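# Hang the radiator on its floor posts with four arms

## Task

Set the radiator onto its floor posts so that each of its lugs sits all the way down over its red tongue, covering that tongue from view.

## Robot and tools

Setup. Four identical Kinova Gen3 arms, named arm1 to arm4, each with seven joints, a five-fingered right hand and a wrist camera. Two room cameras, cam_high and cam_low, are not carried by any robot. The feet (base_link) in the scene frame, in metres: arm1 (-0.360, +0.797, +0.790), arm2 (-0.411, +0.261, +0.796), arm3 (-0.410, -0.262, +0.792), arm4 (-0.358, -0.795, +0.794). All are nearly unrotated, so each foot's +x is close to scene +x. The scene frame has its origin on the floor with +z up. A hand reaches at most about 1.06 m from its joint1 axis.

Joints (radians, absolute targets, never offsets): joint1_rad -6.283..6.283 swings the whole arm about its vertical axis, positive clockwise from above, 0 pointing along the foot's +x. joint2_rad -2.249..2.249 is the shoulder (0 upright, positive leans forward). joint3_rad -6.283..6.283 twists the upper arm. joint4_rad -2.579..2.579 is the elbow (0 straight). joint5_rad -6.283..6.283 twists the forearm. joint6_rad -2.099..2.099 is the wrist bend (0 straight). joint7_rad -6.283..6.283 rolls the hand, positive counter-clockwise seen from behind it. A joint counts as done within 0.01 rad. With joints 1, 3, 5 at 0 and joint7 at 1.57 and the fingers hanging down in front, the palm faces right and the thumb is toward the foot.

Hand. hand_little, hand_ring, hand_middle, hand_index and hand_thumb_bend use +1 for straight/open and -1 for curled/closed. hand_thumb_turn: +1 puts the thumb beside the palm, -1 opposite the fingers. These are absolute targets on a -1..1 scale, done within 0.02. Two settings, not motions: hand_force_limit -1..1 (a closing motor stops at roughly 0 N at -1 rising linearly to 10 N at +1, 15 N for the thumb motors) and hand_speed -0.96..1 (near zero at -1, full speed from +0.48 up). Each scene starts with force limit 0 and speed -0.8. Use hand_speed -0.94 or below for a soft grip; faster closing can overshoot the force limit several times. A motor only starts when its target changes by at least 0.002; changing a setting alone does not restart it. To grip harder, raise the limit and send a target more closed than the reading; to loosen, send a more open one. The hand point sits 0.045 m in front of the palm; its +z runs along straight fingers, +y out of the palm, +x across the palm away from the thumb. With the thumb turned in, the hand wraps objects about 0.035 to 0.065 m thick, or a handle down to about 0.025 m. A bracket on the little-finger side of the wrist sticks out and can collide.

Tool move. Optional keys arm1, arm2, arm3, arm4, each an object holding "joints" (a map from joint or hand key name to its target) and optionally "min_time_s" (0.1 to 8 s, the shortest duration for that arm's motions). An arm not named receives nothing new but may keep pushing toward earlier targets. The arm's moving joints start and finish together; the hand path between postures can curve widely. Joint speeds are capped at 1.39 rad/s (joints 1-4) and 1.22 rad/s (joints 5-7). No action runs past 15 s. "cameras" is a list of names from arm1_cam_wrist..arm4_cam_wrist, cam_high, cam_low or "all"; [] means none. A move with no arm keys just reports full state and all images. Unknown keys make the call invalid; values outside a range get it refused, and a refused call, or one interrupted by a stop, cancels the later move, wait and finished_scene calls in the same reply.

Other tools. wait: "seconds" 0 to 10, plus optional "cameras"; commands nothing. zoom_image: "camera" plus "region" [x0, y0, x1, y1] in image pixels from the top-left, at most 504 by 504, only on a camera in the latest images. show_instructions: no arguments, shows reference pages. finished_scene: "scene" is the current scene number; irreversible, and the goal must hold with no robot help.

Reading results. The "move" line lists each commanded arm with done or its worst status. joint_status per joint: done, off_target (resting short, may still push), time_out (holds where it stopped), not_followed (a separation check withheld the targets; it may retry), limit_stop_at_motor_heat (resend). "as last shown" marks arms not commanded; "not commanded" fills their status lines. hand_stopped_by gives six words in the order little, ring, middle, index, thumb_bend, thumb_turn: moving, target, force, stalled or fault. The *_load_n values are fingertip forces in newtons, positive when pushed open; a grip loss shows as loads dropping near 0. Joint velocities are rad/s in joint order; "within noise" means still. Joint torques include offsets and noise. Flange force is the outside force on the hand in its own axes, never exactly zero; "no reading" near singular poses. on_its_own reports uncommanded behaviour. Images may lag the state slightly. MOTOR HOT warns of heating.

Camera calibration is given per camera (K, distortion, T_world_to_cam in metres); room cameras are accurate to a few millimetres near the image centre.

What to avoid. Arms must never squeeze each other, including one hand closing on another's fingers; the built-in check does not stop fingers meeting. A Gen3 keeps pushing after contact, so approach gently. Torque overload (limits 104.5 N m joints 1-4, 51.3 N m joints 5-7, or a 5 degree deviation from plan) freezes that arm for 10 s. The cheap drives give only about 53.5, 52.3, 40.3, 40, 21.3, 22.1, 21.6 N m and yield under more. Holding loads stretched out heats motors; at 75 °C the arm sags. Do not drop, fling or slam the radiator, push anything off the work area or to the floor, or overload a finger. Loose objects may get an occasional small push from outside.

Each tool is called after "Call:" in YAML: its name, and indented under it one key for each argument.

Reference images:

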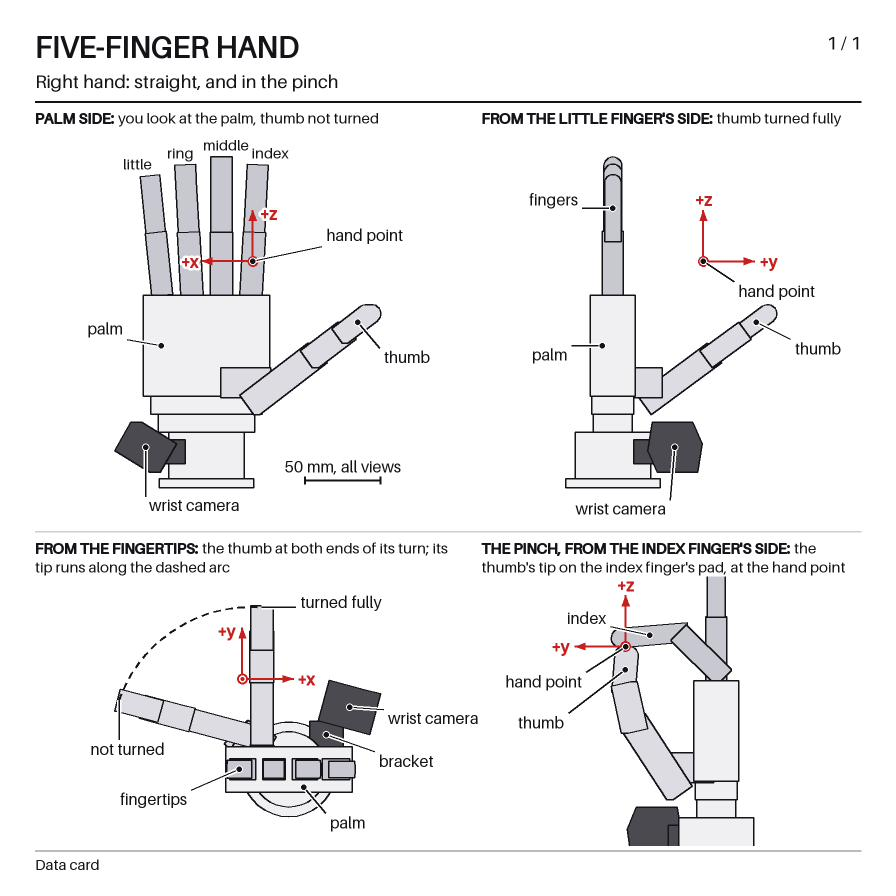

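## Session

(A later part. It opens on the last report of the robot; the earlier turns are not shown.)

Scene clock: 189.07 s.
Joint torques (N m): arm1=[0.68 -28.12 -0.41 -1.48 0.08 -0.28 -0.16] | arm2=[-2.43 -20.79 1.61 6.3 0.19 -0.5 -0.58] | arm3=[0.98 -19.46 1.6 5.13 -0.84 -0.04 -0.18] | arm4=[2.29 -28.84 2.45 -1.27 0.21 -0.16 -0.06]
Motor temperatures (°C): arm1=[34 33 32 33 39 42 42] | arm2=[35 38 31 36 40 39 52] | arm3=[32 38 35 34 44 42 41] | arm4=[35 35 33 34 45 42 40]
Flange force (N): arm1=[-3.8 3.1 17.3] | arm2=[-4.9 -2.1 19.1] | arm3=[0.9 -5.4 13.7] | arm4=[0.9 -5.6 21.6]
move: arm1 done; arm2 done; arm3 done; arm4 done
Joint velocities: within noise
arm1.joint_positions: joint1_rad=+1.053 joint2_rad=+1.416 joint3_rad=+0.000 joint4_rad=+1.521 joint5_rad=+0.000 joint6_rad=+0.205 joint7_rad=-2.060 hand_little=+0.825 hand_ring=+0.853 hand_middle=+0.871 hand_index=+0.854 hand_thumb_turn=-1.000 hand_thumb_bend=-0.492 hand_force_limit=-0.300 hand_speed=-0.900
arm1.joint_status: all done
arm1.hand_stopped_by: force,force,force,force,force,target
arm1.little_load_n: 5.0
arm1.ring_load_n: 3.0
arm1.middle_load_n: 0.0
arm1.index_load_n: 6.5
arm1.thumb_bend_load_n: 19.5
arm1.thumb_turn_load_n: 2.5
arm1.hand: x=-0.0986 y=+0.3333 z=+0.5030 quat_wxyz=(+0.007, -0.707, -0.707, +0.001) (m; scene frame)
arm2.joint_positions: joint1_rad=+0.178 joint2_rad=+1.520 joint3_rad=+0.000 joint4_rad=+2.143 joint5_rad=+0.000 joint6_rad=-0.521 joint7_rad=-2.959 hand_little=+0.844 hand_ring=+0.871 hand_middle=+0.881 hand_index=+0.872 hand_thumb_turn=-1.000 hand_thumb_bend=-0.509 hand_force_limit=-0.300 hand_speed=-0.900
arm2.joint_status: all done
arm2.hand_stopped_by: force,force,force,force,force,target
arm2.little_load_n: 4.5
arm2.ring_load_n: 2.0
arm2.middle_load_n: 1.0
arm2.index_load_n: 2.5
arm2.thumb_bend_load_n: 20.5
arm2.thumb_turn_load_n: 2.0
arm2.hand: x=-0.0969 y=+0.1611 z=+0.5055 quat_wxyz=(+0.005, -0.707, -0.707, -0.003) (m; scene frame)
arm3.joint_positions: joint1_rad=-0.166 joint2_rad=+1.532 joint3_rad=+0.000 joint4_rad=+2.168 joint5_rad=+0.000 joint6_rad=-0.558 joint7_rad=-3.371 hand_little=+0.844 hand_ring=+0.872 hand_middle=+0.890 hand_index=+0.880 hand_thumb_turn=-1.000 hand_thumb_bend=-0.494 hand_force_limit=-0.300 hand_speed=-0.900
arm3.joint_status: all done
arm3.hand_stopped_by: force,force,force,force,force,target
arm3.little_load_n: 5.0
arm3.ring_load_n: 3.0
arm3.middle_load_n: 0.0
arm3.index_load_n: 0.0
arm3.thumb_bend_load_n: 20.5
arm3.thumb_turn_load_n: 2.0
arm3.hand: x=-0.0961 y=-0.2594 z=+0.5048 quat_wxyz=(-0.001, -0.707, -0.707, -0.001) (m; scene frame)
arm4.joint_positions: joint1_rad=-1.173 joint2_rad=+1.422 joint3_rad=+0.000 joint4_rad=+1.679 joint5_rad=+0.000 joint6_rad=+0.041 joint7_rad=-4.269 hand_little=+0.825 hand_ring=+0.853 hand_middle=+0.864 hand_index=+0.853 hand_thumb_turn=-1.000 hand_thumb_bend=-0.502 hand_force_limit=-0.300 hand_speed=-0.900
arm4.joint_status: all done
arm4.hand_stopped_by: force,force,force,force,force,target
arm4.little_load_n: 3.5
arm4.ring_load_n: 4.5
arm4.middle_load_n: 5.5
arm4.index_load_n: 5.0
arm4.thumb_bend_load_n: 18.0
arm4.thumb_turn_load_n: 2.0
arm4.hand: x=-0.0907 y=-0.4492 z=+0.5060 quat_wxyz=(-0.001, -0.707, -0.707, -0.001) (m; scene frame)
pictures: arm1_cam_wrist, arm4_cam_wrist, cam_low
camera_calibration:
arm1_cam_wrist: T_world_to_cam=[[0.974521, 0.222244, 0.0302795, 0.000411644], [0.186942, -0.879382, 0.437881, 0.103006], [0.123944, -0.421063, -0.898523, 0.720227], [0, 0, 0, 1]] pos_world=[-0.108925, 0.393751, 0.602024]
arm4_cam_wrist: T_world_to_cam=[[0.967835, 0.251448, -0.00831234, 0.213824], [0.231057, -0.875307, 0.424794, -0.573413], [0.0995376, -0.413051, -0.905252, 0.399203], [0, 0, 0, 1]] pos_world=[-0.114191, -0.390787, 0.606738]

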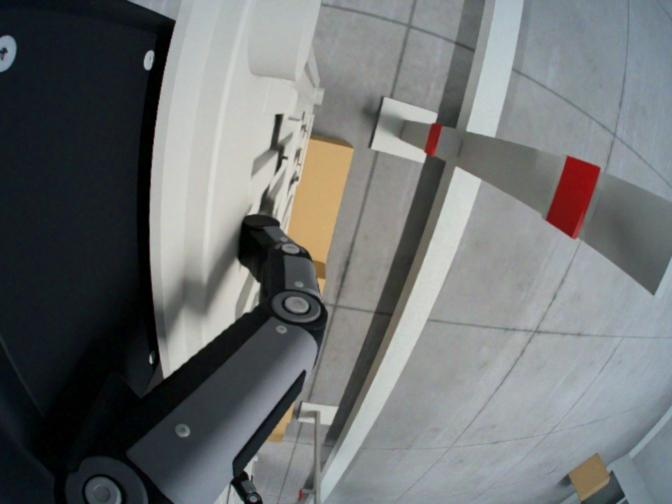

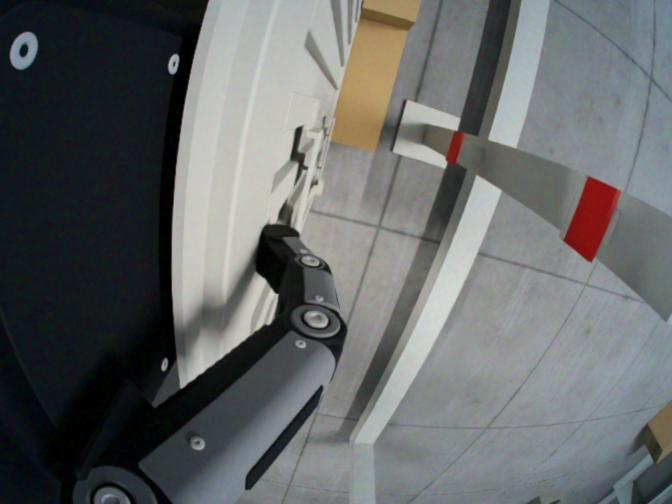

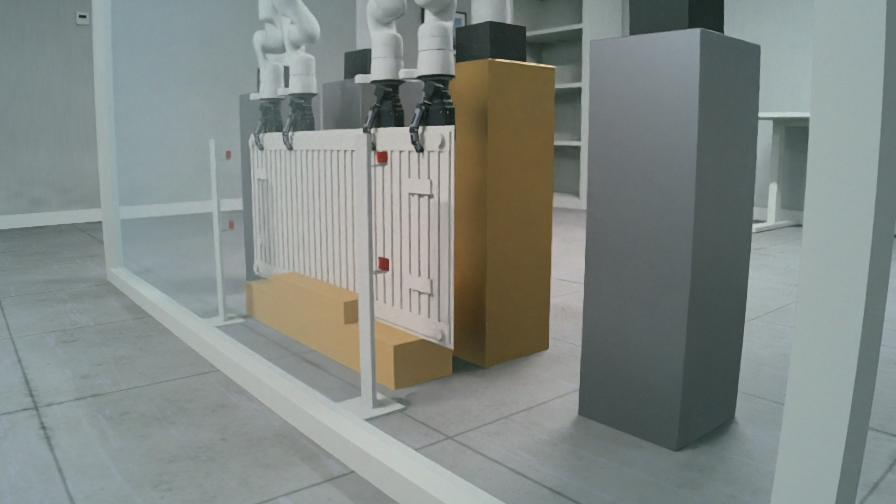

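Call:
move:
  arm1: {"joints":{"hand_thumb_bend":-0.2,"hand_little":1,"hand_ring":1,"hand_middle":1,"hand_index":1,"hand_speed":0}}
  arm2: {"joints":{"hand_thumb_bend":-0.2,"hand_little":1,"hand_ring":1,"hand_middle":1,"hand_index":1,"hand_speed":0}}
  arm3: {"joints":{"hand_thumb_bend":-0.2,"hand_little":1,"hand_ring":1,"hand_middle":1,"hand_index":1,"hand_speed":0}}
  arm4: {"joints":{"hand_thumb_bend":-0.2,"hand_little":1,"hand_ring":1,"hand_middle":1,"hand_index":1,"hand_speed":0}}

Call:
move:
  arm1: {"joints":{"joint2_rad":1.4298,"joint4_rad":1.5093,"joint6_rad":0.2025},"min_time_s":1}
  arm2: {"joints":{"joint2_rad":1.5343,"joint4_rad":2.1295,"joint6_rad":-0.5221},"min_time_s":1}
  arm3: {"joints":{"joint2_rad":1.5463,"joint4_rad":2.1545,"joint6_rad":-0.5592},"min_time_s":1}
  arm4: {"joints":{"joint2_rad":1.4366,"joint4_rad":1.6671,"joint6_rad":0.0378},"min_time_s":1}

Call:
move:
  arm1: {"joints":{"hand_little":0.86,"hand_ring":0.87,"hand_middle":0.88,"hand_index":0.87,"hand_thumb_bend":-0.95,"hand_speed":-0.6,"hand_force_limit":1}}
  arm2: {"joints":{"hand_little":0.87,"hand_ring":0.88,"hand_middle":0.89,"hand_index":0.88,"hand_thumb_bend":-0.95,"hand_speed":-0.6,"hand_force_limit":1}}
  arm3: {"joints":{"hand_little":0.87,"hand_ring":0.88,"hand_middle":0.89,"hand_index":0.88,"hand_thumb_bend":-0.95,"hand_speed":-0.6,"hand_force_limit":1}}
  arm4: {"joints":{"hand_little":0.86,"hand_ring":0.87,"hand_middle":0.88,"hand_index":0.87,"hand_thumb_bend":-0.95,"hand_speed":-0.6,"hand_force_limit":1}}

Call:
move:
  arm1: {"joints":{"hand_little":-0.2,"hand_ring":-0.2,"hand_middle":-0.2,"hand_index":-0.2,"hand_speed":-0.9,"hand_force_limit":0.2}}
  arm2: {"joints":{"hand_little":-0.2,"hand_ring":-0.2,"hand_middle":-0.2,"hand_index":-0.2,"hand_speed":-0.9,"hand_force_limit":0.2}}
  arm3: {"joints":{"hand_little":-0.2,"hand_ring":-0.2,"hand_middle":-0.2,"hand_index":-0.2,"hand_speed":-0.9,"hand_force_limit":0.2}}
  arm4: {"joints":{"hand_little":-0.2,"hand_ring":-0.2,"hand_middle":-0.2,"hand_index":-0.2,"hand_speed":-0.9,"hand_force_limit":0.2}}

Scene clock: 193.87 s.
Joint torques (N m): arm1=[0.99 -20.42 0.25 -0.47 0.19 0 -0.15] | arm2=[-2.18 -15.45 1.88 3.72 0.06 -0.12 -0.58] | arm3=[0.84 -15.93 1.23 3.45 -0.63 0.33 -0.05] | arm4=[1.49 -19.08 0.06 -0.38 0.31 0.31 0.03]
Motor temperatures (°C): arm1=[34 33 32 33 39 42 42] | arm2=[35 38 31 36 40 39 52] | arm3=[32 38 35 34 44 42 41] | arm4=[35 36 33 34 45 42 40]
Flange force (N): arm1=[-2.6 3.3 1.4] | arm2=[-4.0 -1.9 0.2] | arm3=[0.9 -5.4 1.3] | arm4=[0.7 -4.0 0.2]
move: arm1 done; arm2 done; arm3 done; arm4 done
Joint velocities: within noise
arm1.joint_positions: joint1_rad=+1.053 joint2_rad=+1.416 joint3_rad=+0.000 joint4_rad=+1.521 joint5_rad=+0.000 joint6_rad=+0.205 joint7_rad=-2.060 hand_little=+1.000 hand_ring=+1.000 hand_middle=+1.000 hand_index=+1.000 hand_thumb_turn=-1.000 hand_thumb_bend=-0.200 hand_force_limit=-0.300 hand_speed=+0.000
arm1.joint_status: all done
arm1.hand_stopped_by: target,target,target,target,target,target
arm1.little_load_n: 0.0
arm1.ring_load_n: 0.0
arm1.middle_load_n: 0.0
arm1.index_load_n: 0.0
arm1.thumb_bend_load_n: 0.0
arm1.thumb_turn_load_n: 0.0
arm1.hand: x=-0.0986 y=+0.3333 z=+0.5030 quat_wxyz=(+0.007, -0.707, -0.707, +0.001) (m; scene frame)
arm2.joint_positions: joint1_rad=+0.178 joint2_rad=+1.520 joint3_rad=+0.000 joint4_rad=+2.143 joint5_rad=+0.000 joint6_rad=-0.521 joint7_rad=-2.959 hand_little=+1.000 hand_ring=+1.000 hand_middle=+1.000 hand_index=+1.000 hand_thumb_turn=-1.000 hand_thumb_bend=-0.200 hand_force_limit=-0.300 hand_speed=+0.000
arm2.joint_status: all done
arm2.hand_stopped_by: target,target,target,target,target,target
arm2.little_load_n: 0.0
arm2.ring_load_n: 0.0
arm2.middle_load_n: 0.0
arm2.index_load_n: 0.0
arm2.thumb_bend_load_n: 0.0
arm2.thumb_turn_load_n: 0.0
arm2.hand: x=-0.0969 y=+0.1611 z=+0.5055 quat_wxyz=(+0.005, -0.707, -0.707, -0.003) (m; scene frame)
arm3.joint_positions: joint1_rad=-0.166 joint2_rad=+1.532 joint3_rad=+0.000 joint4_rad=+2.168 joint5_rad=+0.000 joint6_rad=-0.558 joint7_rad=-3.371 hand_little=+1.000 hand_ring=+1.000 hand_middle=+1.000 hand_index=+1.000 hand_thumb_turn=-1.000 hand_thumb_bend=-0.200 hand_force_limit=-0.300 hand_speed=+0.000
arm3.joint_status: all done
arm3.hand_stopped_by: target,target,target,target,target,target
arm3.little_load_n: 0.0
arm3.ring_load_n: 0.0
arm3.middle_load_n: 0.0
arm3.index_load_n: 0.0
arm3.thumb_bend_load_n: 0.0
arm3.thumb_turn_load_n: 0.0
arm3.hand: x=-0.0961 y=-0.2595 z=+0.5048 quat_wxyz=(-0.001, -0.707, -0.707, -0.001) (m; scene frame)
arm4.joint_positions: joint1_rad=-1.173 joint2_rad=+1.422 joint3_rad=+0.000 joint4_rad=+1.679 joint5_rad=+0.000 joint6_rad=+0.041 joint7_rad=-4.269 hand_little=+1.000 hand_ring=+1.000 hand_middle=+1.000 hand_index=+1.000 hand_thumb_turn=-1.000 hand_thumb_bend=-0.200 hand_force_limit=-0.300 hand_speed=+0.000
arm4.joint_status: all done
arm4.hand_stopped_by: target,target,target,target,target,target
arm4.little_load_n: 0.0
arm4.ring_load_n: 0.0
arm4.middle_load_n: 0.0
arm4.index_load_n: 0.0
arm4.thumb_bend_load_n: 0.0
arm4.thumb_turn_load_n: 0.0
arm4.hand: x=-0.0907 y=-0.4492 z=+0.5060 quat_wxyz=(-0.001, -0.707, -0.707, -0.001) (m; scene frame)
pictures: none

Scene clock: 195.17 s.
Joint torques (N m): arm1=[0.98 -20.43 0.27 -0.43 0.2 -0.02 -0.16] | arm2=[-2.2 -15.46 1.83 3.76 0.05 -0.11 -0.64] | arm3=[0.83 -15.96 1.18 3.49 -0.64 0.32 -0.1] | arm4=[1.46 -19.06 0.02 -0.32 0.29 0.32 0.05]
Motor temperatures (°C): arm1=[34 33 32 33 39 42 42] | arm2=[35 38 31 36 40 39 52] | arm3=[32 38 35 34 44 42 41] | arm4=[35 36 33 34 45 42 40]
Flange force (N): arm1=[-2.8 3.3 1.4] | arm2=[-4.1 -2.0 0.3] | arm3=[0.8 -5.2 1.4] | arm4=[0.7 -3.9 0.2]
move: arm1 done; arm2 done; arm3 done; arm4 done
Joint velocities: within noise
arm1.joint_positions: joint1_rad=+1.053 joint2_rad=+1.430 joint3_rad=+0.000 joint4_rad=+1.509 joint5_rad=+0.000 joint6_rad=+0.202 joint7_rad=-2.060 hand_little=+1.000 hand_ring=+1.000 hand_middle=+1.000 hand_index=+1.000 hand_thumb_turn=-1.000 hand_thumb_bend=-0.200 hand_force_limit=-0.300 hand_speed=+0.000
arm1.joint_status: all done
arm1.hand_stopped_by: target,target,target,target,target,target
arm1.little_load_n: 0.0
arm1.ring_load_n: 0.0
arm1.middle_load_n: 0.0
arm1.index_load_n: 0.0
arm1.thumb_bend_load_n: 0.0
arm1.thumb_turn_load_n: 0.0
arm1.hand: x=-0.0987 y=+0.3333 z=+0.4969 quat_wxyz=(+0.007, -0.707, -0.707, +0.001) (m; scene frame)
arm2.joint_positions: joint1_rad=+0.178 joint2_rad=+1.534 joint3_rad=+0.000 joint4_rad=+2.129 joint5_rad=+0.000 joint6_rad=-0.522 joint7_rad=-2.959 hand_little=+1.000 hand_ring=+1.000 hand_middle=+1.000 hand_index=+1.000 hand_thumb_turn=-1.000 hand_thumb_bend=-0.200 hand_force_limit=-0.300 hand_speed=+0.000
arm2.joint_status: all done
arm2.hand_stopped_by: target,target,target,target,target,target
arm2.little_load_n: 0.0
arm2.ring_load_n: 0.0
arm2.middle_load_n: 0.0
arm2.index_load_n: -0.5
arm2.thumb_bend_load_n: 0.0
arm2.thumb_turn_load_n: 0.0
arm2.hand: x=-0.0969 y=+0.1612 z=+0.4995 quat_wxyz=(+0.005, -0.707, -0.707, -0.003) (m; scene frame)
arm3.joint_positions: joint1_rad=-0.166 joint2_rad=+1.546 joint3_rad=+0.000 joint4_rad=+2.154 joint5_rad=+0.000 joint6_rad=-0.559 joint7_rad=-3.371 hand_little=+1.000 hand_ring=+1.000 hand_middle=+1.000 hand_index=+1.000 hand_thumb_turn=-1.000 hand_thumb_bend=-0.200 hand_force_limit=-0.300 hand_speed=+0.000
arm3.joint_status: all done
arm3.hand_stopped_by: target,target,target,target,target,target
arm3.little_load_n: 0.0
arm3.ring_load_n: 0.0
arm3.middle_load_n: 0.0
arm3.index_load_n: 0.0
arm3.thumb_bend_load_n: 0.0
arm3.thumb_turn_load_n: 0.0
arm3.hand: x=-0.0962 y=-0.2595 z=+0.4989 quat_wxyz=(-0.001, -0.707, -0.707, -0.001) (m; scene frame)
arm4.joint_positions: joint1_rad=-1.173 joint2_rad=+1.437 joint3_rad=+0.000 joint4_rad=+1.667 joint5_rad=+0.000 joint6_rad=+0.038 joint7_rad=-4.269 hand_little=+1.000 hand_ring=+1.000 hand_middle=+1.000 hand_index=+1.000 hand_thumb_turn=-1.000 hand_thumb_bend=-0.200 hand_force_limit=-0.300 hand_speed=+0.000
arm4.joint_status: all done
arm4.hand_stopped_by: target,target,target,target,target,target
arm4.little_load_n: 0.0
arm4.ring_load_n: 0.0
arm4.middle_load_n: 0.0
arm4.index_load_n: 0.0
arm4.thumb_bend_load_n: 0.0
arm4.thumb_turn_load_n: 0.0
arm4.hand: x=-0.0907 y=-0.4491 z=+0.5000 quat_wxyz=(-0.001, -0.707, -0.707, -0.001) (m; scene frame)
pictures: none

Scene clock: 196.80 s.
Joint torques (N m): arm1=[1.07 -21.1 0.74 -0.04 0.32 0.29 -0.12] | arm2=[-1.88 -14.72 2.92 5.09 -0.08 0.67 -0.43] | arm3=[0.36 -16.05 0.6 4.41 -0.33 0.65 0.07] | arm4=[1.17 -19.68 -0.65 -0.04 0.44 0.59 0.2]
Motor temperatures (°C): arm1=[34 33 32 33 39 42 42] | arm2=[35 38 31 36 40 39 52] | arm3=[32 38 35 34 44 42 41] | arm4=[35 36 33 34 45 42 40]
Flange force (N): arm1=[-3.3 3.9 3.9] | arm2=[-2.5 -0.4 1.7] | arm3=[-0.3 -4.2 3.8] | arm4=[0.7 -3.6 2.3]
move: arm1 off_target; arm2 off_target; arm3 off_target; arm4 off_target
Joint velocities: within noise
arm1.joint_positions: joint1_rad=+1.053 joint2_rad=+1.430 joint3_rad=+0.000 joint4_rad=+1.509 joint5_rad=+0.000 joint6_rad=+0.202 joint7_rad=-2.060 hand_little=+0.860 hand_ring=+0.870 hand_middle=+0.880 hand_index=+0.870 hand_thumb_turn=-1.000 hand_thumb_bend=-0.492 hand_force_limit=+1.000 hand_speed=-0.600
arm1.joint_status: hand_thumb_bend off_target (ended at -0.492, target -0.950); the others done
arm1.hand_stopped_by: target,target,target,target,force,target
arm1.little_load_n: 0.0
arm1.ring_load_n: 0.0
arm1.middle_load_n: 0.0
arm1.index_load_n: 0.0
arm1.thumb_bend_load_n: 15.0
arm1.thumb_turn_load_n: 3.5
arm1.hand: x=-0.0987 y=+0.3333 z=+0.4969 quat_wxyz=(+0.007, -0.707, -0.707, +0.001) (m; scene frame)
arm2.joint_positions: joint1_rad=+0.178 joint2_rad=+1.534 joint3_rad=+0.000 joint4_rad=+2.129 joint5_rad=+0.000 joint6_rad=-0.522 joint7_rad=-2.959 hand_little=+0.870 hand_ring=+0.880 hand_middle=+0.890 hand_index=+0.880 hand_thumb_turn=-1.000 hand_thumb_bend=-0.507 hand_force_limit=+1.000 hand_speed=-0.600
arm2.joint_status: hand_thumb_bend off_target (ended at -0.507, target -0.950); the others done
arm2.hand_stopped_by: target,target,target,target,force,target
arm2.little_load_n: 0.0
arm2.ring_load_n: 0.0
arm2.middle_load_n: 0.0
arm2.index_load_n: 0.0
arm2.thumb_bend_load_n: 18.0
arm2.thumb_turn_load_n: 1.5
arm2.hand: x=-0.0970 y=+0.1612 z=+0.4995 quat_wxyz=(+0.005, -0.707, -0.707, -0.003) (m; scene frame)
arm3.joint_positions: joint1_rad=-0.166 joint2_rad=+1.546 joint3_rad=+0.000 joint4_rad=+2.154 joint5_rad=+0.000 joint6_rad=-0.559 joint7_rad=-3.371 hand_little=+0.870 hand_ring=+0.880 hand_middle=+0.890 hand_index=+0.880 hand_thumb_turn=-1.000 hand_thumb_bend=-0.494 hand_force_limit=+1.000 hand_speed=-0.600
arm3.joint_status: hand_thumb_bend off_target (ended at -0.494, target -0.950); the others done
arm3.hand_stopped_by: target,target,target,target,force,target
arm3.little_load_n: 0.0
arm3.ring_load_n: 0.0
arm3.middle_load_n: 0.5
arm3.index_load_n: 0.5
arm3.thumb_bend_load_n: 17.0
arm3.thumb_turn_load_n: 2.5
arm3.hand: x=-0.0962 y=-0.2594 z=+0.4988 quat_wxyz=(-0.001, -0.707, -0.707, -0.001) (m; scene frame)
arm4.joint_positions: joint1_rad=-1.173 joint2_rad=+1.437 joint3_rad=+0.000 joint4_rad=+1.667 joint5_rad=+0.000 joint6_rad=+0.038 joint7_rad=-4.269 hand_little=+0.860 hand_ring=+0.870 hand_middle=+0.880 hand_index=+0.870 hand_thumb_turn=-1.000 hand_thumb_bend=-0.501 hand_force_limit=+1.000 hand_speed=-0.600
arm4.joint_status: hand_thumb_bend off_target (ended at -0.501, target -0.950); the others done
arm4.hand_stopped_by: target,target,target,target,force,target
arm4.little_load_n: 0.0
arm4.ring_load_n: 0.0
arm4.middle_load_n: -0.5
arm4.index_load_n: 0.0
arm4.thumb_bend_load_n: 16.0
arm4.thumb_turn_load_n: 2.5
arm4.hand: x=-0.0907 y=-0.4491 z=+0.5000 quat_wxyz=(-0.001, -0.707, -0.707, -0.001) (m; scene frame)
pictures: none

Scene clock: 200.90 s.
Joint torques (N m): arm1=[1.15 -22.52 0.16 -1.03 0.15 -0.33 -0.17] | arm2=[-2.03 -16.31 1.08 4.05 0.16 -0.43 -0.9] | arm3=[0.86 -16.78 0.94 4.26 -0.72 0.11 -0.28] | arm4=[5.54 -20.92 6.94 -0.75 0.17 -0.06 -0.2]
Motor temperatures (°C): arm1=[34 33 32 33 39 42 42] | arm2=[35 38 31 36 40 39 52] | arm3=[32 38 35 34 44 42 41] | arm4=[35 36 33 34 45 42 40]
Flange force (N): arm1=[-2.4 3.5 5.1] | arm2=[-4.7 -1.3 3.0] | arm3=[0.4 -3.8 5.1] | arm4=[4.5 -12.0 3.6]
move: arm1 off_target; arm2 off_target; arm3 off_target; arm4 off_target
Joint velocities: within noise
arm1.joint_positions: joint1_rad=+1.053 joint2_rad=+1.430 joint3_rad=+0.000 joint4_rad=+1.509 joint5_rad=+0.000 joint6_rad=+0.202 joint7_rad=-2.060 hand_little=+0.797 hand_ring=+0.835 hand_middle=+0.855 hand_index=+0.845 hand_thumb_turn=-1.000 hand_thumb_bend=-0.491 hand_force_limit=+0.200 hand_speed=-0.900
arm1.joint_status: hand_little off_target (ended at +0.797, target -0.200); hand_ring off_target (ended at +0.835, target -0.200); hand_middle off_target (ended at +0.855, target -0.200); hand_index off_target (ended at +0.845, target -0.200); the others done
arm1.hand_stopped_by: force,force,force,force,force,target
arm1.little_load_n: 8.0
arm1.ring_load_n: 3.5
arm1.middle_load_n: 2.0
arm1.index_load_n: 5.0
arm1.thumb_bend_load_n: 19.5
arm1.thumb_turn_load_n: 5.5
arm1.hand: x=-0.0987 y=+0.3333 z=+0.4969 quat_wxyz=(+0.007, -0.707, -0.707, +0.001) (m; scene frame)
arm2.joint_positions: joint1_rad=+0.178 joint2_rad=+1.534 joint3_rad=+0.000 joint4_rad=+2.129 joint5_rad=+0.000 joint6_rad=-0.522 joint7_rad=-2.959 hand_little=+0.835 hand_ring=+0.864 hand_middle=+0.800 hand_index=+0.864 hand_thumb_turn=-1.000 hand_thumb_bend=-0.507 hand_force_limit=+0.200 hand_speed=-0.900
arm2.joint_status: hand_little off_target (ended at +0.835, target -0.200); hand_ring off_target (ended at +0.864, target -0.200); hand_middle off_target (ended at +0.800, target -0.200); hand_index off_target (ended at +0.864, target -0.200); the others done
arm2.hand_stopped_by: force,force,force,force,force,target
arm2.little_load_n: 5.0
arm2.ring_load_n: 2.0
arm2.middle_load_n: 9.0
arm2.index_load_n: 2.5
arm2.thumb_bend_load_n: 20.0
arm2.thumb_turn_load_n: 1.0
arm2.hand: x=-0.0970 y=+0.1612 z=+0.4995 quat_wxyz=(+0.005, -0.707, -0.707, -0.003) (m; scene frame)
arm3.joint_positions: joint1_rad=-0.166 joint2_rad=+1.546 joint3_rad=+0.000 joint4_rad=+2.154 joint5_rad=+0.000 joint6_rad=-0.559 joint7_rad=-3.371 hand_little=+0.826 hand_ring=+0.855 hand_middle=+0.874 hand_index=+0.864 hand_thumb_turn=-1.000 hand_thumb_bend=-0.493 hand_force_limit=+0.200 hand_speed=-0.900
arm3.joint_status: hand_little off_target (ended at +0.826, target -0.200); hand_ring off_target (ended at +0.855, target -0.200); hand_middle off_target (ended at +0.874, target -0.200); hand_index off_target (ended at +0.864, target -0.200); the others done
arm3.hand_stopped_by: force,force,force,force,force,target
arm3.little_load_n: 6.5
arm3.ring_load_n: 5.5
arm3.middle_load_n: 2.5
arm3.index_load_n: 4.0
arm3.thumb_bend_load_n: 21.0
arm3.thumb_turn_load_n: 4.0
arm3.hand: x=-0.0962 y=-0.2595 z=+0.4988 quat_wxyz=(-0.001, -0.707, -0.707, -0.001) (m; scene frame)
arm4.joint_positions: joint1_rad=-1.173 joint2_rad=+1.437 joint3_rad=+0.000 joint4_rad=+1.667 joint5_rad=+0.000 joint6_rad=+0.038 joint7_rad=-4.269 hand_little=+0.807 hand_ring=+0.836 hand_middle=+0.856 hand_index=+0.845 hand_thumb_turn=-1.000 hand_thumb_bend=-0.501 hand_force_limit=+0.200 hand_speed=-0.900
arm4.joint_status: hand_little off_target (ended at +0.807, target -0.200); hand_ring off_target (ended at +0.836, target -0.200); hand_middle off_target (ended at +0.856, target -0.200); hand_index off_target (ended at +0.845, target -0.200); the others done
arm4.hand_stopped_by: force,force,force,force,force,target
arm4.little_load_n: 7.5
arm4.ring_load_n: 8.5
arm4.middle_load_n: 5.5
arm4.index_load_n: 5.0
arm4.thumb_bend_load_n: 17.5
arm4.thumb_turn_load_n: 3.0
arm4.hand: x=-0.0907 y=-0.4491 z=+0.5000 quat_wxyz=(-0.001, -0.707, -0.707, -0.001) (m; scene frame)
pictures: none

Call:
move:
  arm1: {"joints":{"joint2_rad":1.4110,"joint4_rad":1.5242,"joint6_rad":0.2064},"min_time_s":3}
  arm2: {"joints":{"joint2_rad":1.5147,"joint4_rad":2.1472,"joint6_rad":-0.5201},"min_time_s":3}
  arm3: {"joints":{"joint2_rad":1.5268,"joint4_rad":2.1722,"joint6_rad":-0.5575},"min_time_s":3}
  arm4: {"joints":{"joint2_rad":1.4175,"joint4_rad":1.6827,"joint6_rad":0.0415},"min_time_s":3}
  cameras: ["cam_low","arm1_cam_wrist","arm4_cam_wrist"]

Call:
zoom_image:
  camera: "cam_low"
  region: [200, 110, 500, 440]

Scene clock: 204.60 s.
Joint torques (N m): arm1=[0.62 -29.43 -0.63 -1.44 0.01 -0.18 -0.15] | arm2=[-2.27 -20.92 1.06 6.51 0.13 -0.52 -0.86] | arm3=[0.97 -19.93 1.67 5.89 -0.95 0 -0.25] | arm4=[3.96 -29.64 5.1 -1.17 0.17 -0.16 -0.26]
Motor temperatures (°C): arm1=[34 34 32 33 39 42 42] | arm2=[35 38 31 36 40 39 52] | arm3=[32 38 35 34 44 42 41] | arm4=[35 37 33 34 45 42 40]
Flange force (N): arm1=[-4.3 3.2 20.5] | arm2=[-5.6 -1.8 19.9] | arm3=[0.8 -4.5 16.7] | arm4=[2.8 -8.6 23.8]
move: arm1 done; arm2 done; arm3 done; arm4 done
Joint velocities: within noise
arm1.joint_positions: joint1_rad=+1.053 joint2_rad=+1.411 joint3_rad=+0.000 joint4_rad=+1.524 joint5_rad=+0.000 joint6_rad=+0.206 joint7_rad=-2.060 hand_little=+0.797 hand_ring=+0.835 hand_middle=+0.855 hand_index=+0.845 hand_thumb_turn=-1.000 hand_thumb_bend=-0.490 hand_force_limit=+0.200 hand_speed=-0.900
arm1.joint_status: all done
arm1.hand_stopped_by: force,force,force,force,force,target
arm1.little_load_n: 7.5
arm1.ring_load_n: 3.0
arm1.middle_load_n: 2.0
arm1.index_load_n: 5.0
arm1.thumb_bend_load_n: 23.5
arm1.thumb_turn_load_n: 3.5
arm1.hand: x=-0.0986 y=+0.3332 z=+0.5050 quat_wxyz=(+0.007, -0.707, -0.707, +0.001) (m; scene frame)
arm2.joint_positions: joint1_rad=+0.178 joint2_rad=+1.515 joint3_rad=+0.000 joint4_rad=+2.147 joint5_rad=+0.000 joint6_rad=-0.520 joint7_rad=-2.959 hand_little=+0.835 hand_ring=+0.863 hand_middle=+0.800 hand_index=+0.864 hand_thumb_turn=-1.000 hand_thumb_bend=-0.506 hand_force_limit=+0.200 hand_speed=-0.900
arm2.joint_status: all done
arm2.hand_stopped_by: force,force,force,force,force,target
arm2.little_load_n: 4.0
arm2.ring_load_n: 0.5
arm2.middle_load_n: 7.0
arm2.index_load_n: 0.5
arm2.thumb_bend_load_n: 21.5
arm2.thumb_turn_load_n: 2.0
arm2.hand: x=-0.0969 y=+0.1611 z=+0.5075 quat_wxyz=(+0.005, -0.707, -0.707, -0.003) (m; scene frame)
arm3.joint_positions: joint1_rad=-0.166 joint2_rad=+1.527 joint3_rad=+0.000 joint4_rad=+2.172 joint5_rad=+0.000 joint6_rad=-0.558 joint7_rad=-3.371 hand_little=+0.826 hand_ring=+0.855 hand_middle=+0.874 hand_index=+0.864 hand_thumb_turn=-1.000 hand_thumb_bend=-0.493 hand_force_limit=+0.200 hand_speed=-0.900
arm3.joint_status: all done
arm3.hand_stopped_by: force,force,force,force,force,target
arm3.little_load_n: 5.5
arm3.ring_load_n: 5.0
arm3.middle_load_n: 1.0
arm3.index_load_n: 3.0
arm3.thumb_bend_load_n: 24.5
arm3.thumb_turn_load_n: 2.5
arm3.hand: x=-0.0960 y=-0.2594 z=+0.5068 quat_wxyz=(-0.001, -0.707, -0.707, -0.001) (m; scene frame)
arm4.joint_positions: joint1_rad=-1.173 joint2_rad=+1.417 joint3_rad=+0.000 joint4_rad=+1.683 joint5_rad=+0.000 joint6_rad=+0.042 joint7_rad=-4.269 hand_little=+0.807 hand_ring=+0.836 hand_middle=+0.856 hand_index=+0.845 hand_thumb_turn=-1.000 hand_thumb_bend=-0.500 hand_force_limit=+0.200 hand_speed=-0.900
arm4.joint_status: all done
arm4.hand_stopped_by: force,force,force,force,force,target
arm4.little_load_n: 7.0
arm4.ring_load_n: 7.0
arm4.middle_load_n: 5.0
arm4.index_load_n: 5.5
arm4.thumb_bend_load_n: 19.0
arm4.thumb_turn_load_n: 2.0
arm4.hand: x=-0.0907 y=-0.4492 z=+0.5080 quat_wxyz=(-0.001, -0.707, -0.707, -0.001) (m; scene frame)
pictures: arm1_cam_wrist, arm4_cam_wrist, cam_low
camera_calibration:
arm1_cam_wrist: T_world_to_cam=[[0.974521, 0.222244, 0.0302795, 0.000370281], [0.186942, -0.879382, 0.437881, 0.101998], [0.123944, -0.421063, -0.898523, 0.722072], [0, 0, 0, 1]] pos_world=[-0.108925, 0.393651, 0.604124]
arm4_cam_wrist: T_world_to_cam=[[0.967813, 0.251532, -0.00835169, 0.21392], [0.23115, -0.875284, 0.424792, -0.574329], [0.0995386, -0.413049, -0.905253, 0.400973], [0, 0, 0, 1]] pos_world=[-0.11419, -0.390887, 0.608739]

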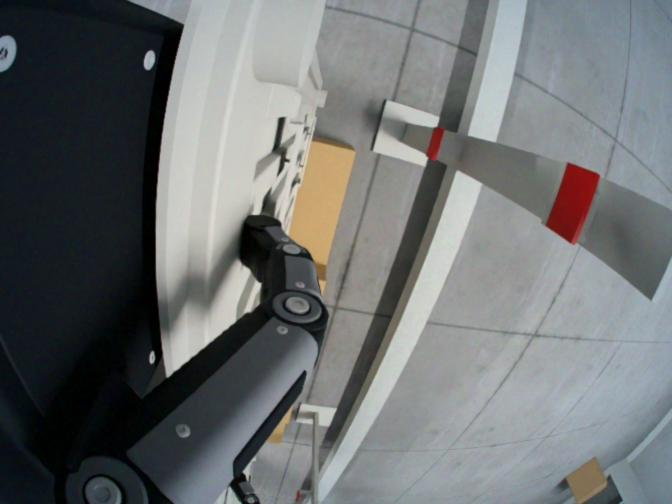

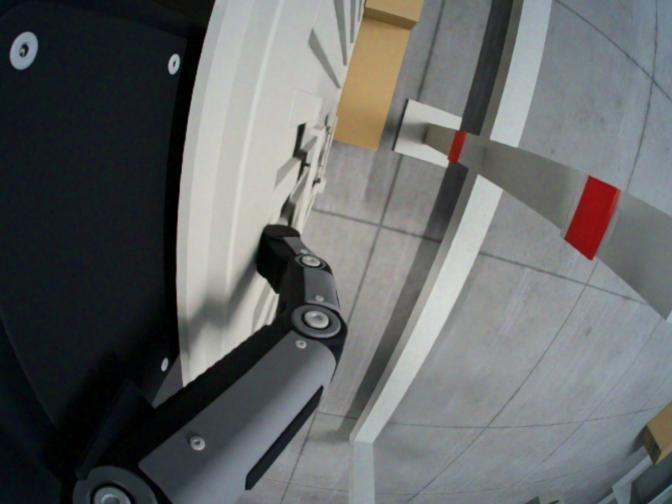

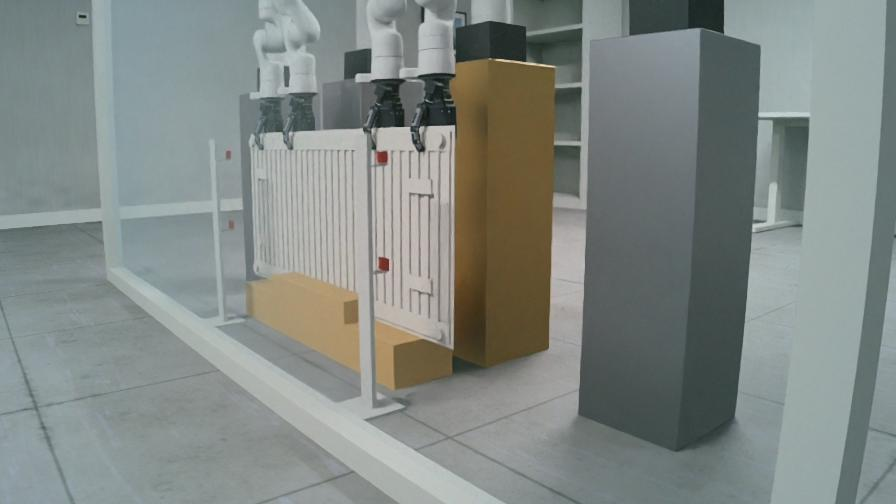

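Scaled by 1.527 from the camera's 896x504 image, which has a finer 1280x720 frame.

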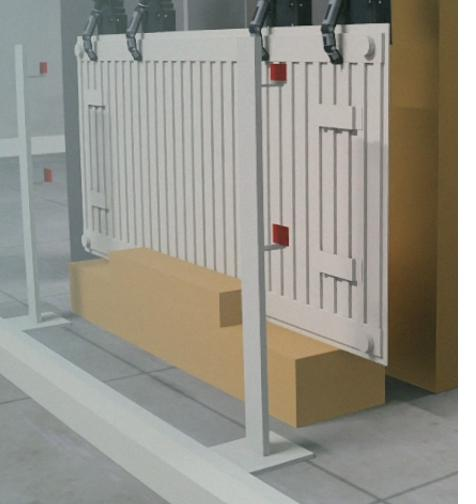

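Call:
move:
  arm1: {"joints":{"hand_little":-0.4,"hand_ring":-0.4,"hand_middle":-0.4,"hand_index":-0.4,"hand_speed":-0.9,"hand_force_limit":0.9}}
  arm2: {"joints":{"hand_little":-0.4,"hand_ring":-0.4,"hand_middle":-0.4,"hand_index":-0.4,"hand_speed":-0.9,"hand_force_limit":0.9}}
  arm3: {"joints":{"hand_little":-0.4,"hand_ring":-0.4,"hand_middle":-0.4,"hand_index":-0.4,"hand_speed":-0.9,"hand_force_limit":0.9}}
  arm4: {"joints":{"hand_little":-0.4,"hand_ring":-0.4,"hand_middle":-0.4,"hand_index":-0.4,"hand_speed":-0.9,"hand_force_limit":0.9}}
  cameras: ["cam_low","arm1_cam_wrist"]

Scene clock: 208.90 s.
Joint torques (N m): arm1=[1.83 -28.75 0.15 -1.18 -0.22 -0.18 -0.43] | arm2=[-2.03 -19.21 0.88 7 0.08 -0.34 -0.98] | arm3=[0.97 -21.58 0.9 2.85 -0.95 -1.8 -0.58] | arm4=[8.4 -29.5 12.24 -0.72 0.35 0.16 -0.2]
Motor temperatures (°C): arm1=[34 34 32 33 39 42 42] | arm2=[35 38 31 36 40 39 52] | arm3=[32 39 35 34 44 42 41] | arm4=[35 38 33 34 45 42 40]
Flange force (N): arm1=[-4.0 5.2 19.4] | arm2=[-6.0 1.1 16.8] | arm3=[-0.8 -6.8 13.5] | arm4=[7.7 -17.9 24.4]
move: arm1 off_target; arm2 off_target; arm3 off_target; arm4 off_target
Joint velocities: within noise
arm1.joint_positions: joint1_rad=+1.053 joint2_rad=+1.411 joint3_rad=+0.000 joint4_rad=+1.524 joint5_rad=+0.000 joint6_rad=+0.206 joint7_rad=-2.060 hand_little=+0.781 hand_ring=+0.802 hand_middle=+0.821 hand_index=+0.819 hand_thumb_turn=-1.000 hand_thumb_bend=-0.488 hand_force_limit=+0.900 hand_speed=-0.900
arm1.joint_status: hand_little off_target (ended at +0.781, target -0.400); hand_ring off_target (ended at +0.802, target -0.400); hand_middle off_target (ended at +0.821, target -0.400); hand_index off_target (ended at +0.819, target -0.400); the others done
arm1.hand_stopped_by: force,force,force,force,force,target
arm1.little_load_n: 3.0
arm1.ring_load_n: 12.5
arm1.middle_load_n: 11.5
arm1.index_load_n: 8.0
arm1.thumb_bend_load_n: 31.0
arm1.thumb_turn_load_n: 4.5
arm1.hand: x=-0.0986 y=+0.3332 z=+0.5050 quat_wxyz=(+0.007, -0.707, -0.707, +0.001) (m; scene frame)
arm2.joint_positions: joint1_rad=+0.178 joint2_rad=+1.515 joint3_rad=+0.000 joint4_rad=+2.147 joint5_rad=+0.000 joint6_rad=-0.520 joint7_rad=-2.959 hand_little=+0.809 hand_ring=+0.830 hand_middle=+0.793 hand_index=+0.831 hand_thumb_turn=-1.000 hand_thumb_bend=-0.505 hand_force_limit=+0.900 hand_speed=-0.900
arm2.joint_status: hand_little off_target (ended at +0.809, target -0.400); hand_ring off_target (ended at +0.830, target -0.400); hand_middle off_target (ended at +0.793, target -0.400); hand_index off_target (ended at +0.831, target -0.400); the others done
arm2.hand_stopped_by: force,force,force,force,force,target
arm2.little_load_n: 9.0
arm2.ring_load_n: 10.5
arm2.middle_load_n: -0.5
arm2.index_load_n: 12.5
arm2.thumb_bend_load_n: 25.0
arm2.thumb_turn_load_n: 2.5
arm2.hand: x=-0.0969 y=+0.1611 z=+0.5075 quat_wxyz=(+0.005, -0.707, -0.707, -0.003) (m; scene frame)
arm3.joint_positions: joint1_rad=-0.166 joint2_rad=+1.527 joint3_rad=+0.000 joint4_rad=+2.172 joint5_rad=+0.000 joint6_rad=-0.558 joint7_rad=-3.371 hand_little=+0.791 hand_ring=+0.821 hand_middle=+0.840 hand_index=+0.838 hand_thumb_turn=-1.000 hand_thumb_bend=-0.491 hand_force_limit=+0.900 hand_speed=-0.900
arm3.joint_status: hand_little off_target (ended at +0.791, target -0.400); hand_ring off_target (ended at +0.821, target -0.400); hand_middle off_target (ended at +0.840, target -0.400); hand_index off_target (ended at +0.838, target -0.400); the others done
arm3.hand_stopped_by: force,force,force,force,force,target
arm3.little_load_n: 10.5
arm3.ring_load_n: 12.0
arm3.middle_load_n: 10.5
arm3.index_load_n: 5.0
arm3.thumb_bend_load_n: 35.0
arm3.thumb_turn_load_n: 4.0
arm3.hand: x=-0.0959 y=-0.2594 z=+0.5068 quat_wxyz=(-0.001, -0.707, -0.707, -0.001) (m; scene frame)
arm4.joint_positions: joint1_rad=-1.173 joint2_rad=+1.417 joint3_rad=+0.000 joint4_rad=+1.683 joint5_rad=+0.000 joint6_rad=+0.042 joint7_rad=-4.269 hand_little=+0.783 hand_ring=+0.820 hand_middle=+0.841 hand_index=+0.830 hand_thumb_turn=-1.000 hand_thumb_bend=-0.500 hand_force_limit=+0.900 hand_speed=-0.900
arm4.joint_status: hand_little off_target (ended at +0.783, target -0.400); hand_ring off_target (ended at +0.820, target -0.400); hand_middle off_target (ended at +0.841, target -0.400); hand_index off_target (ended at +0.830, target -0.400); the others done
arm4.hand_stopped_by: force,force,force,force,force,target
arm4.little_load_n: 11.0
arm4.ring_load_n: 8.0
arm4.middle_load_n: 7.5
arm4.index_load_n: 9.0
arm4.thumb_bend_load_n: 21.5
arm4.thumb_turn_load_n: 2.5
arm4.hand: x=-0.0907 y=-0.4492 z=+0.5080 quat_wxyz=(-0.001, -0.707, -0.707, -0.001) (m; scene frame)
pictures: arm1_cam_wrist, cam_low
camera_calibration:
arm1_cam_wrist: T_world_to_cam=[[0.974521, 0.222244, 0.0302795, 0.000370281], [0.186942, -0.879382, 0.437881, 0.101998], [0.123944, -0.421063, -0.898523, 0.722072], [0, 0, 0, 1]] pos_world=[-0.108925, 0.393651, 0.604124]

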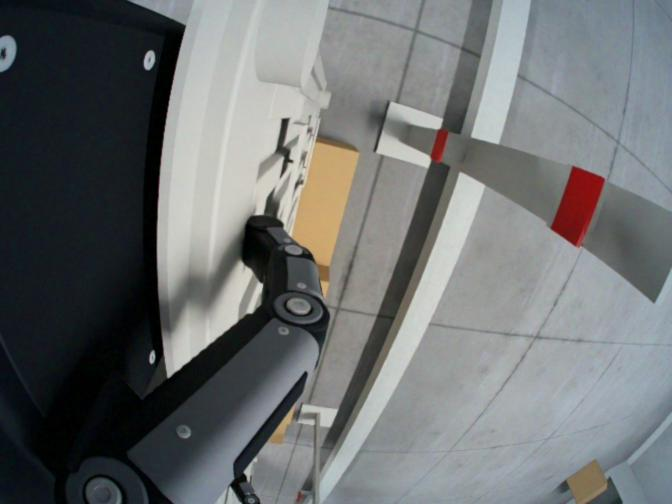

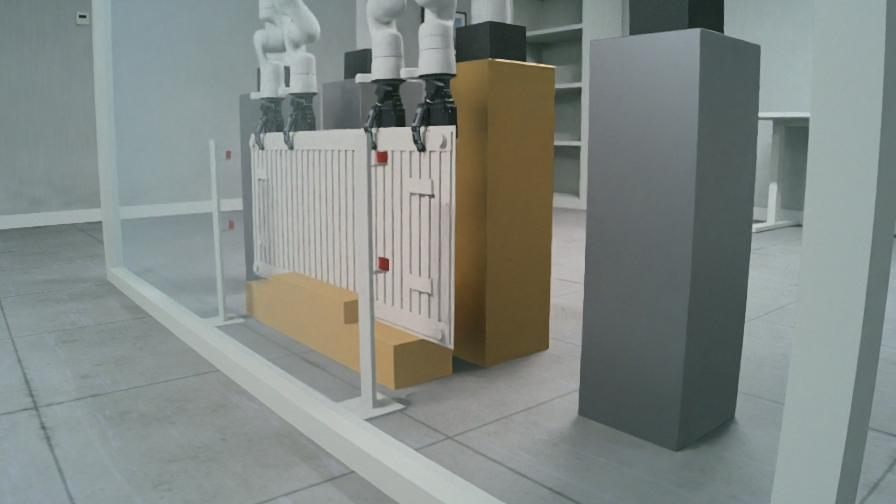

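Call:
move:
  arm1: {"joints":{"joint2_rad":1.3922,"joint4_rad":1.5391,"joint6_rad":0.2103},"min_time_s":3}
  arm2: {"joints":{"joint2_rad":1.4951,"joint4_rad":2.1649,"joint6_rad":-0.5181},"min_time_s":3}
  arm3: {"joints":{"joint2_rad":1.5072,"joint4_rad":2.1899,"joint6_rad":-0.5557},"min_time_s":3}
  arm4: {"joints":{"joint2_rad":1.3984,"joint4_rad":1.6983,"joint6_rad":0.0452},"min_time_s":3}
  cameras: ["cam_low","arm1_cam_wrist","arm4_cam_wrist"]

Call:
zoom_image:
  camera: "cam_low"
  region: [200, 110, 500, 440]

Scene clock: 212.63 s.
Joint torques (N m): arm1=[1.32 -31.09 -0.42 -1.52 -0.22 -0.34 -0.35] | arm2=[-2.13 -21.89 1.21 8.09 0.02 -0.55 -0.97] | arm3=[0.67 -26.04 0.86 3.77 -0.93 -2.53 -0.47] | arm4=[6.54 -31.84 9.52 -1.14 0.48 0.04 -0.04]
Motor temperatures (°C): arm1=[34 35 32 33 39 42 42] | arm2=[35 38 31 36 40 39 52] | arm3=[32 39 35 34 44 42 41] | arm4=[35 38 33 34 45 42 40]
Flange force (N): arm1=[-5.0 4.7 24.2] | arm2=[-6.1 0.7 25.8] | arm3=[-2.0 -8.5 26.6] | arm4=[5.5 -14.6 29.4]
move: arm1 done; arm2 done; arm3 done; arm4 done
Joint velocities: within noise
arm1.joint_positions: joint1_rad=+1.053 joint2_rad=+1.392 joint3_rad=+0.000 joint4_rad=+1.539 joint5_rad=+0.000 joint6_rad=+0.210 joint7_rad=-2.060 hand_little=+0.781 hand_ring=+0.802 hand_middle=+0.821 hand_index=+0.819 hand_thumb_turn=-1.000 hand_thumb_bend=-0.488 hand_force_limit=+0.900 hand_speed=-0.900
arm1.joint_status: all done
arm1.hand_stopped_by: force,force,force,force,force,target
arm1.little_load_n: 2.5
arm1.ring_load_n: 12.0
arm1.middle_load_n: 11.0
arm1.index_load_n: 7.5
arm1.thumb_bend_load_n: 31.5
arm1.thumb_turn_load_n: 5.5
arm1.hand: x=-0.0986 y=+0.3333 z=+0.5130 quat_wxyz=(+0.007, -0.707, -0.707, +0.001) (m; scene frame)
arm2.joint_positions: joint1_rad=+0.178 joint2_rad=+1.495 joint3_rad=+0.000 joint4_rad=+2.165 joint5_rad=+0.000 joint6_rad=-0.518 joint7_rad=-2.959 hand_little=+0.809 hand_ring=+0.830 hand_middle=+0.793 hand_index=+0.831 hand_thumb_turn=-1.000 hand_thumb_bend=-0.505 hand_force_limit=+0.900 hand_speed=-0.900
arm2.joint_status: all done
arm2.hand_stopped_by: force,force,force,force,force,target
arm2.little_load_n: 8.0
arm2.ring_load_n: 10.0
arm2.middle_load_n: 0.0
arm2.index_load_n: 11.5
arm2.thumb_bend_load_n: 26.0
arm2.thumb_turn_load_n: 2.5
arm2.hand: x=-0.0969 y=+0.1610 z=+0.5154 quat_wxyz=(+0.005, -0.707, -0.707, -0.003) (m; scene frame)
arm3.joint_positions: joint1_rad=-0.166 joint2_rad=+1.507 joint3_rad=+0.000 joint4_rad=+2.190 joint5_rad=+0.000 joint6_rad=-0.556 joint7_rad=-3.371 hand_little=+0.791 hand_ring=+0.821 hand_middle=+0.840 hand_index=+0.838 hand_thumb_turn=-1.000 hand_thumb_bend=-0.491 hand_force_limit=+0.900 hand_speed=-0.900
arm3.joint_status: all done
arm3.hand_stopped_by: force,force,force,force,force,target
arm3.little_load_n: 10.0
arm3.ring_load_n: 12.0
arm3.middle_load_n: 10.0
arm3.index_load_n: 5.0
arm3.thumb_bend_load_n: 35.5
arm3.thumb_turn_load_n: 4.5
arm3.hand: x=-0.0960 y=-0.2594 z=+0.5147 quat_wxyz=(-0.001, -0.707, -0.707, -0.001) (m; scene frame)
arm4.joint_positions: joint1_rad=-1.173 joint2_rad=+1.398 joint3_rad=+0.000 joint4_rad=+1.698 joint5_rad=+0.000 joint6_rad=+0.045 joint7_rad=-4.269 hand_little=+0.783 hand_ring=+0.819 hand_middle=+0.841 hand_index=+0.830 hand_thumb_turn=-1.000 hand_thumb_bend=-0.500 hand_force_limit=+0.900 hand_speed=-0.900
arm4.joint_status: all done
arm4.hand_stopped_by: force,force,force,force,force,target
arm4.little_load_n: 11.5
arm4.ring_load_n: 0.0
arm4.middle_load_n: 7.5
arm4.index_load_n: 9.5
arm4.thumb_bend_load_n: 20.5
arm4.thumb_turn_load_n: 2.0
arm4.hand: x=-0.0909 y=-0.4495 z=+0.5160 quat_wxyz=(-0.001, -0.707, -0.707, -0.001) (m; scene frame)
pictures: arm1_cam_wrist, arm4_cam_wrist, cam_low
camera_calibration:
arm1_cam_wrist: T_world_to_cam=[[0.974521, 0.222244, 0.0302795, 0.00010582], [0.186942, -0.879382, 0.437881, 0.0985832], [0.123944, -0.421063, -0.898523, 0.729302], [0, 0, 0, 1]] pos_world=[-0.108925, 0.393751, 0.612124]
arm4_cam_wrist: T_world_to_cam=[[0.967827, 0.251474, -0.00848494, 0.214194], [0.231137, -0.87522, 0.42493, -0.577941], [0.0994326, -0.41322, -0.905186, 0.408024], [0, 0, 0, 1]] pos_world=[-0.11429, -0.391086, 0.61674]

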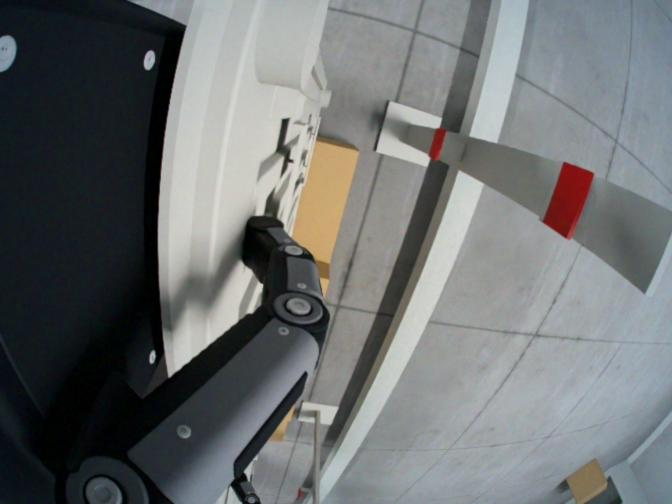

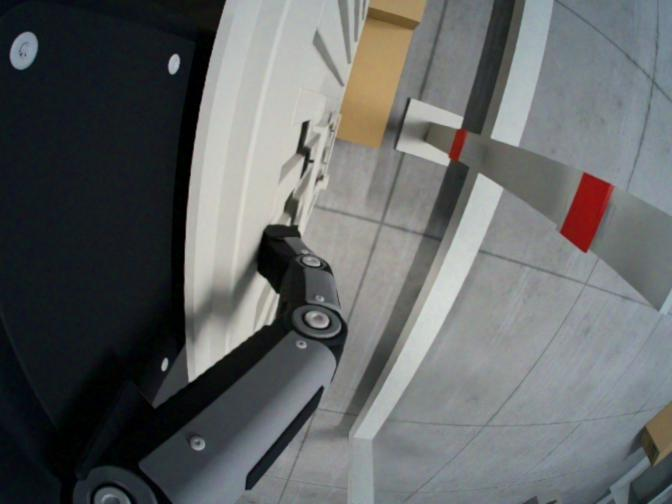

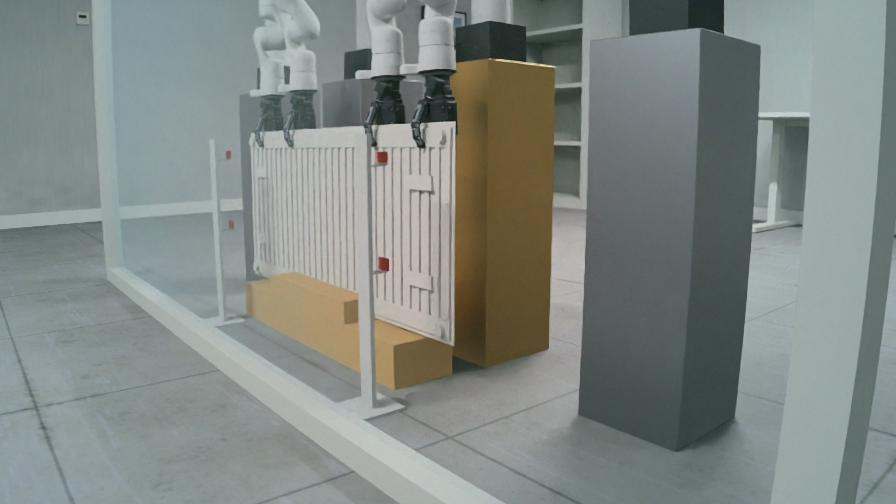

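Scaled by 1.527 from the camera's 896x504 image, which has a finer 1280x720 frame.

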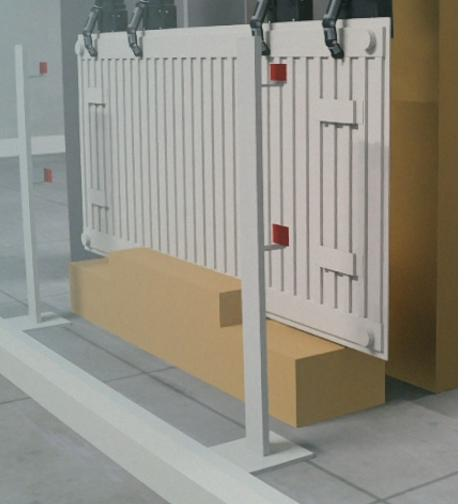

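Call:
move:
  arm1: {"joints":{"hand_little":-0.5,"hand_ring":-0.5,"hand_middle":-0.5,"hand_index":-0.5,"hand_speed":-0.9,"hand_force_limit":1.0}}
  arm2: {"joints":{"hand_little":-0.5,"hand_ring":-0.5,"hand_middle":-0.5,"hand_index":-0.5,"hand_speed":-0.9,"hand_force_limit":1.0}}
  arm3: {"joints":{"hand_index":-0.5,"hand_speed":-0.9,"hand_force_limit":1.0}}
  arm4: {"joints":{"hand_little":-0.5,"hand_ring":-0.5,"hand_middle":-0.5,"hand_index":-0.5,"hand_speed":-0.9,"hand_force_limit":1.0}}

Scene clock: 213.83 s.
Joint torques (N m): arm1=[1.35 -31.04 -0.56 -1.45 -0.36 -0.3 -0.45] | arm2=[-2.27 -22.13 0.64 7.52 0.13 -0.9 -0.99] | arm3=[0.62 -26.06 1.11 3.61 -0.92 -2.63 -0.38] | arm4=[7.47 -32.44 11.25 -1.2 0.36 -0.11 -0.21]
Motor temperatures (°C): arm1=[34 35 32 33 39 42 42] | arm2=[35 38 31 36 40 39 52] | arm3=[32 39 35 34 44 42 41] | arm4=[35 39 33 34 45 42 40]
Flange force (N): arm1=[-5.1 4.6 24.2] | arm2=[-6.8 0.3 25.1] | arm3=[-1.7 -8.6 26.3] | arm4=[6.6 -16.0 30.6]
move: arm1 off_target; arm2 off_target; arm3 off_target; arm4 off_target
Joint velocities: within noise
arm1.joint_positions: joint1_rad=+1.053 joint2_rad=+1.392 joint3_rad=+0.000 joint4_rad=+1.539 joint5_rad=+0.000 joint6_rad=+0.210 joint7_rad=-2.060 hand_little=+0.765 hand_ring=+0.802 hand_middle=+0.821 hand_index=+0.813 hand_thumb_turn=-1.000 hand_thumb_bend=-0.488 hand_force_limit=+1.000 hand_speed=-0.900
arm1.joint_status: hand_little off_target (ended at +0.765, target -0.500); hand_ring off_target (ended at +0.802, target -0.500); hand_middle off_target (ended at +0.821, target -0.500); hand_index off_target (ended at +0.813, target -0.500); the others done
arm1.hand_stopped_by: force,force,force,force,force,target
arm1.little_load_n: 10.0
arm1.ring_load_n: 9.5
arm1.middle_load_n: 8.5
arm1.index_load_n: 10.0
arm1.thumb_bend_load_n: 33.0
arm1.thumb_turn_load_n: 6.0
arm1.hand: x=-0.0986 y=+0.3333 z=+0.5130 quat_wxyz=(+0.007, -0.707, -0.707, +0.001) (m; scene frame)
arm2.joint_positions: joint1_rad=+0.178 joint2_rad=+1.495 joint3_rad=+0.000 joint4_rad=+2.165 joint5_rad=+0.000 joint6_rad=-0.518 joint7_rad=-2.959 hand_little=+0.803 hand_ring=+0.824 hand_middle=+0.769 hand_index=+0.831 hand_thumb_turn=-1.000 hand_thumb_bend=-0.504 hand_force_limit=+1.000 hand_speed=-0.900
arm2.joint_status: hand_little off_target (ended at +0.803, target -0.500); hand_ring off_target (ended at +0.824, target -0.500); hand_middle off_target (ended at +0.769, target -0.500); hand_index off_target (ended at +0.831, target -0.500); the others done
arm2.hand_stopped_by: force,force,force,force,force,target
arm2.little_load_n: 8.0
arm2.ring_load_n: 9.5
arm2.middle_load_n: 12.0
arm2.index_load_n: 6.0
arm2.thumb_bend_load_n: 29.0
arm2.thumb_turn_load_n: 3.5
arm2.hand: x=-0.0969 y=+0.1610 z=+0.5154 quat_wxyz=(+0.005, -0.707, -0.707, -0.003) (m; scene frame)
arm3.joint_positions: joint1_rad=-0.166 joint2_rad=+1.507 joint3_rad=+0.000 joint4_rad=+2.190 joint5_rad=+0.000 joint6_rad=-0.556 joint7_rad=-3.371 hand_little=+0.791 hand_ring=+0.821 hand_middle=+0.840 hand_index=+0.831 hand_thumb_turn=-1.000 hand_thumb_bend=-0.491 hand_force_limit=+1.000 hand_speed=-0.900
arm3.joint_status: hand_index off_target (ended at +0.831, target -0.500); the others done
arm3.hand_stopped_by: force,force,force,force,force,target
arm3.little_load_n: 9.0
arm3.ring_load_n: 11.0
arm3.middle_load_n: 9.5
arm3.index_load_n: 10.0
arm3.thumb_bend_load_n: 36.5
arm3.thumb_turn_load_n: 4.5
arm3.hand: x=-0.0960 y=-0.2594 z=+0.5147 quat_wxyz=(-0.001, -0.707, -0.707, -0.001) (m; scene frame)
arm4.joint_positions: joint1_rad=-1.173 joint2_rad=+1.398 joint3_rad=+0.000 joint4_rad=+1.698 joint5_rad=+0.000 joint6_rad=+0.045 joint7_rad=-4.269 hand_little=+0.783 hand_ring=+0.749 hand_middle=+0.836 hand_index=+0.827 hand_thumb_turn=-1.000 hand_thumb_bend=-0.500 hand_force_limit=+1.000 hand_speed=-0.900
arm4.joint_status: hand_little off_target (ended at +0.783, target -0.500); hand_ring off_target (ended at +0.749, target -0.500); hand_middle off_target (ended at +0.836, target -0.500); hand_index off_target (ended at +0.827, target -0.500); the others done
arm4.hand_stopped_by: force,force,force,force,force,target
arm4.little_load_n: 9.5
arm4.ring_load_n: 10.0
arm4.middle_load_n: 9.5
arm4.index_load_n: 10.5
arm4.thumb_bend_load_n: 21.0
arm4.thumb_turn_load_n: 2.5
arm4.hand: x=-0.0909 y=-0.4495 z=+0.5160 quat_wxyz=(-0.001, -0.707, -0.707, -0.001) (m; scene frame)
pictures: none


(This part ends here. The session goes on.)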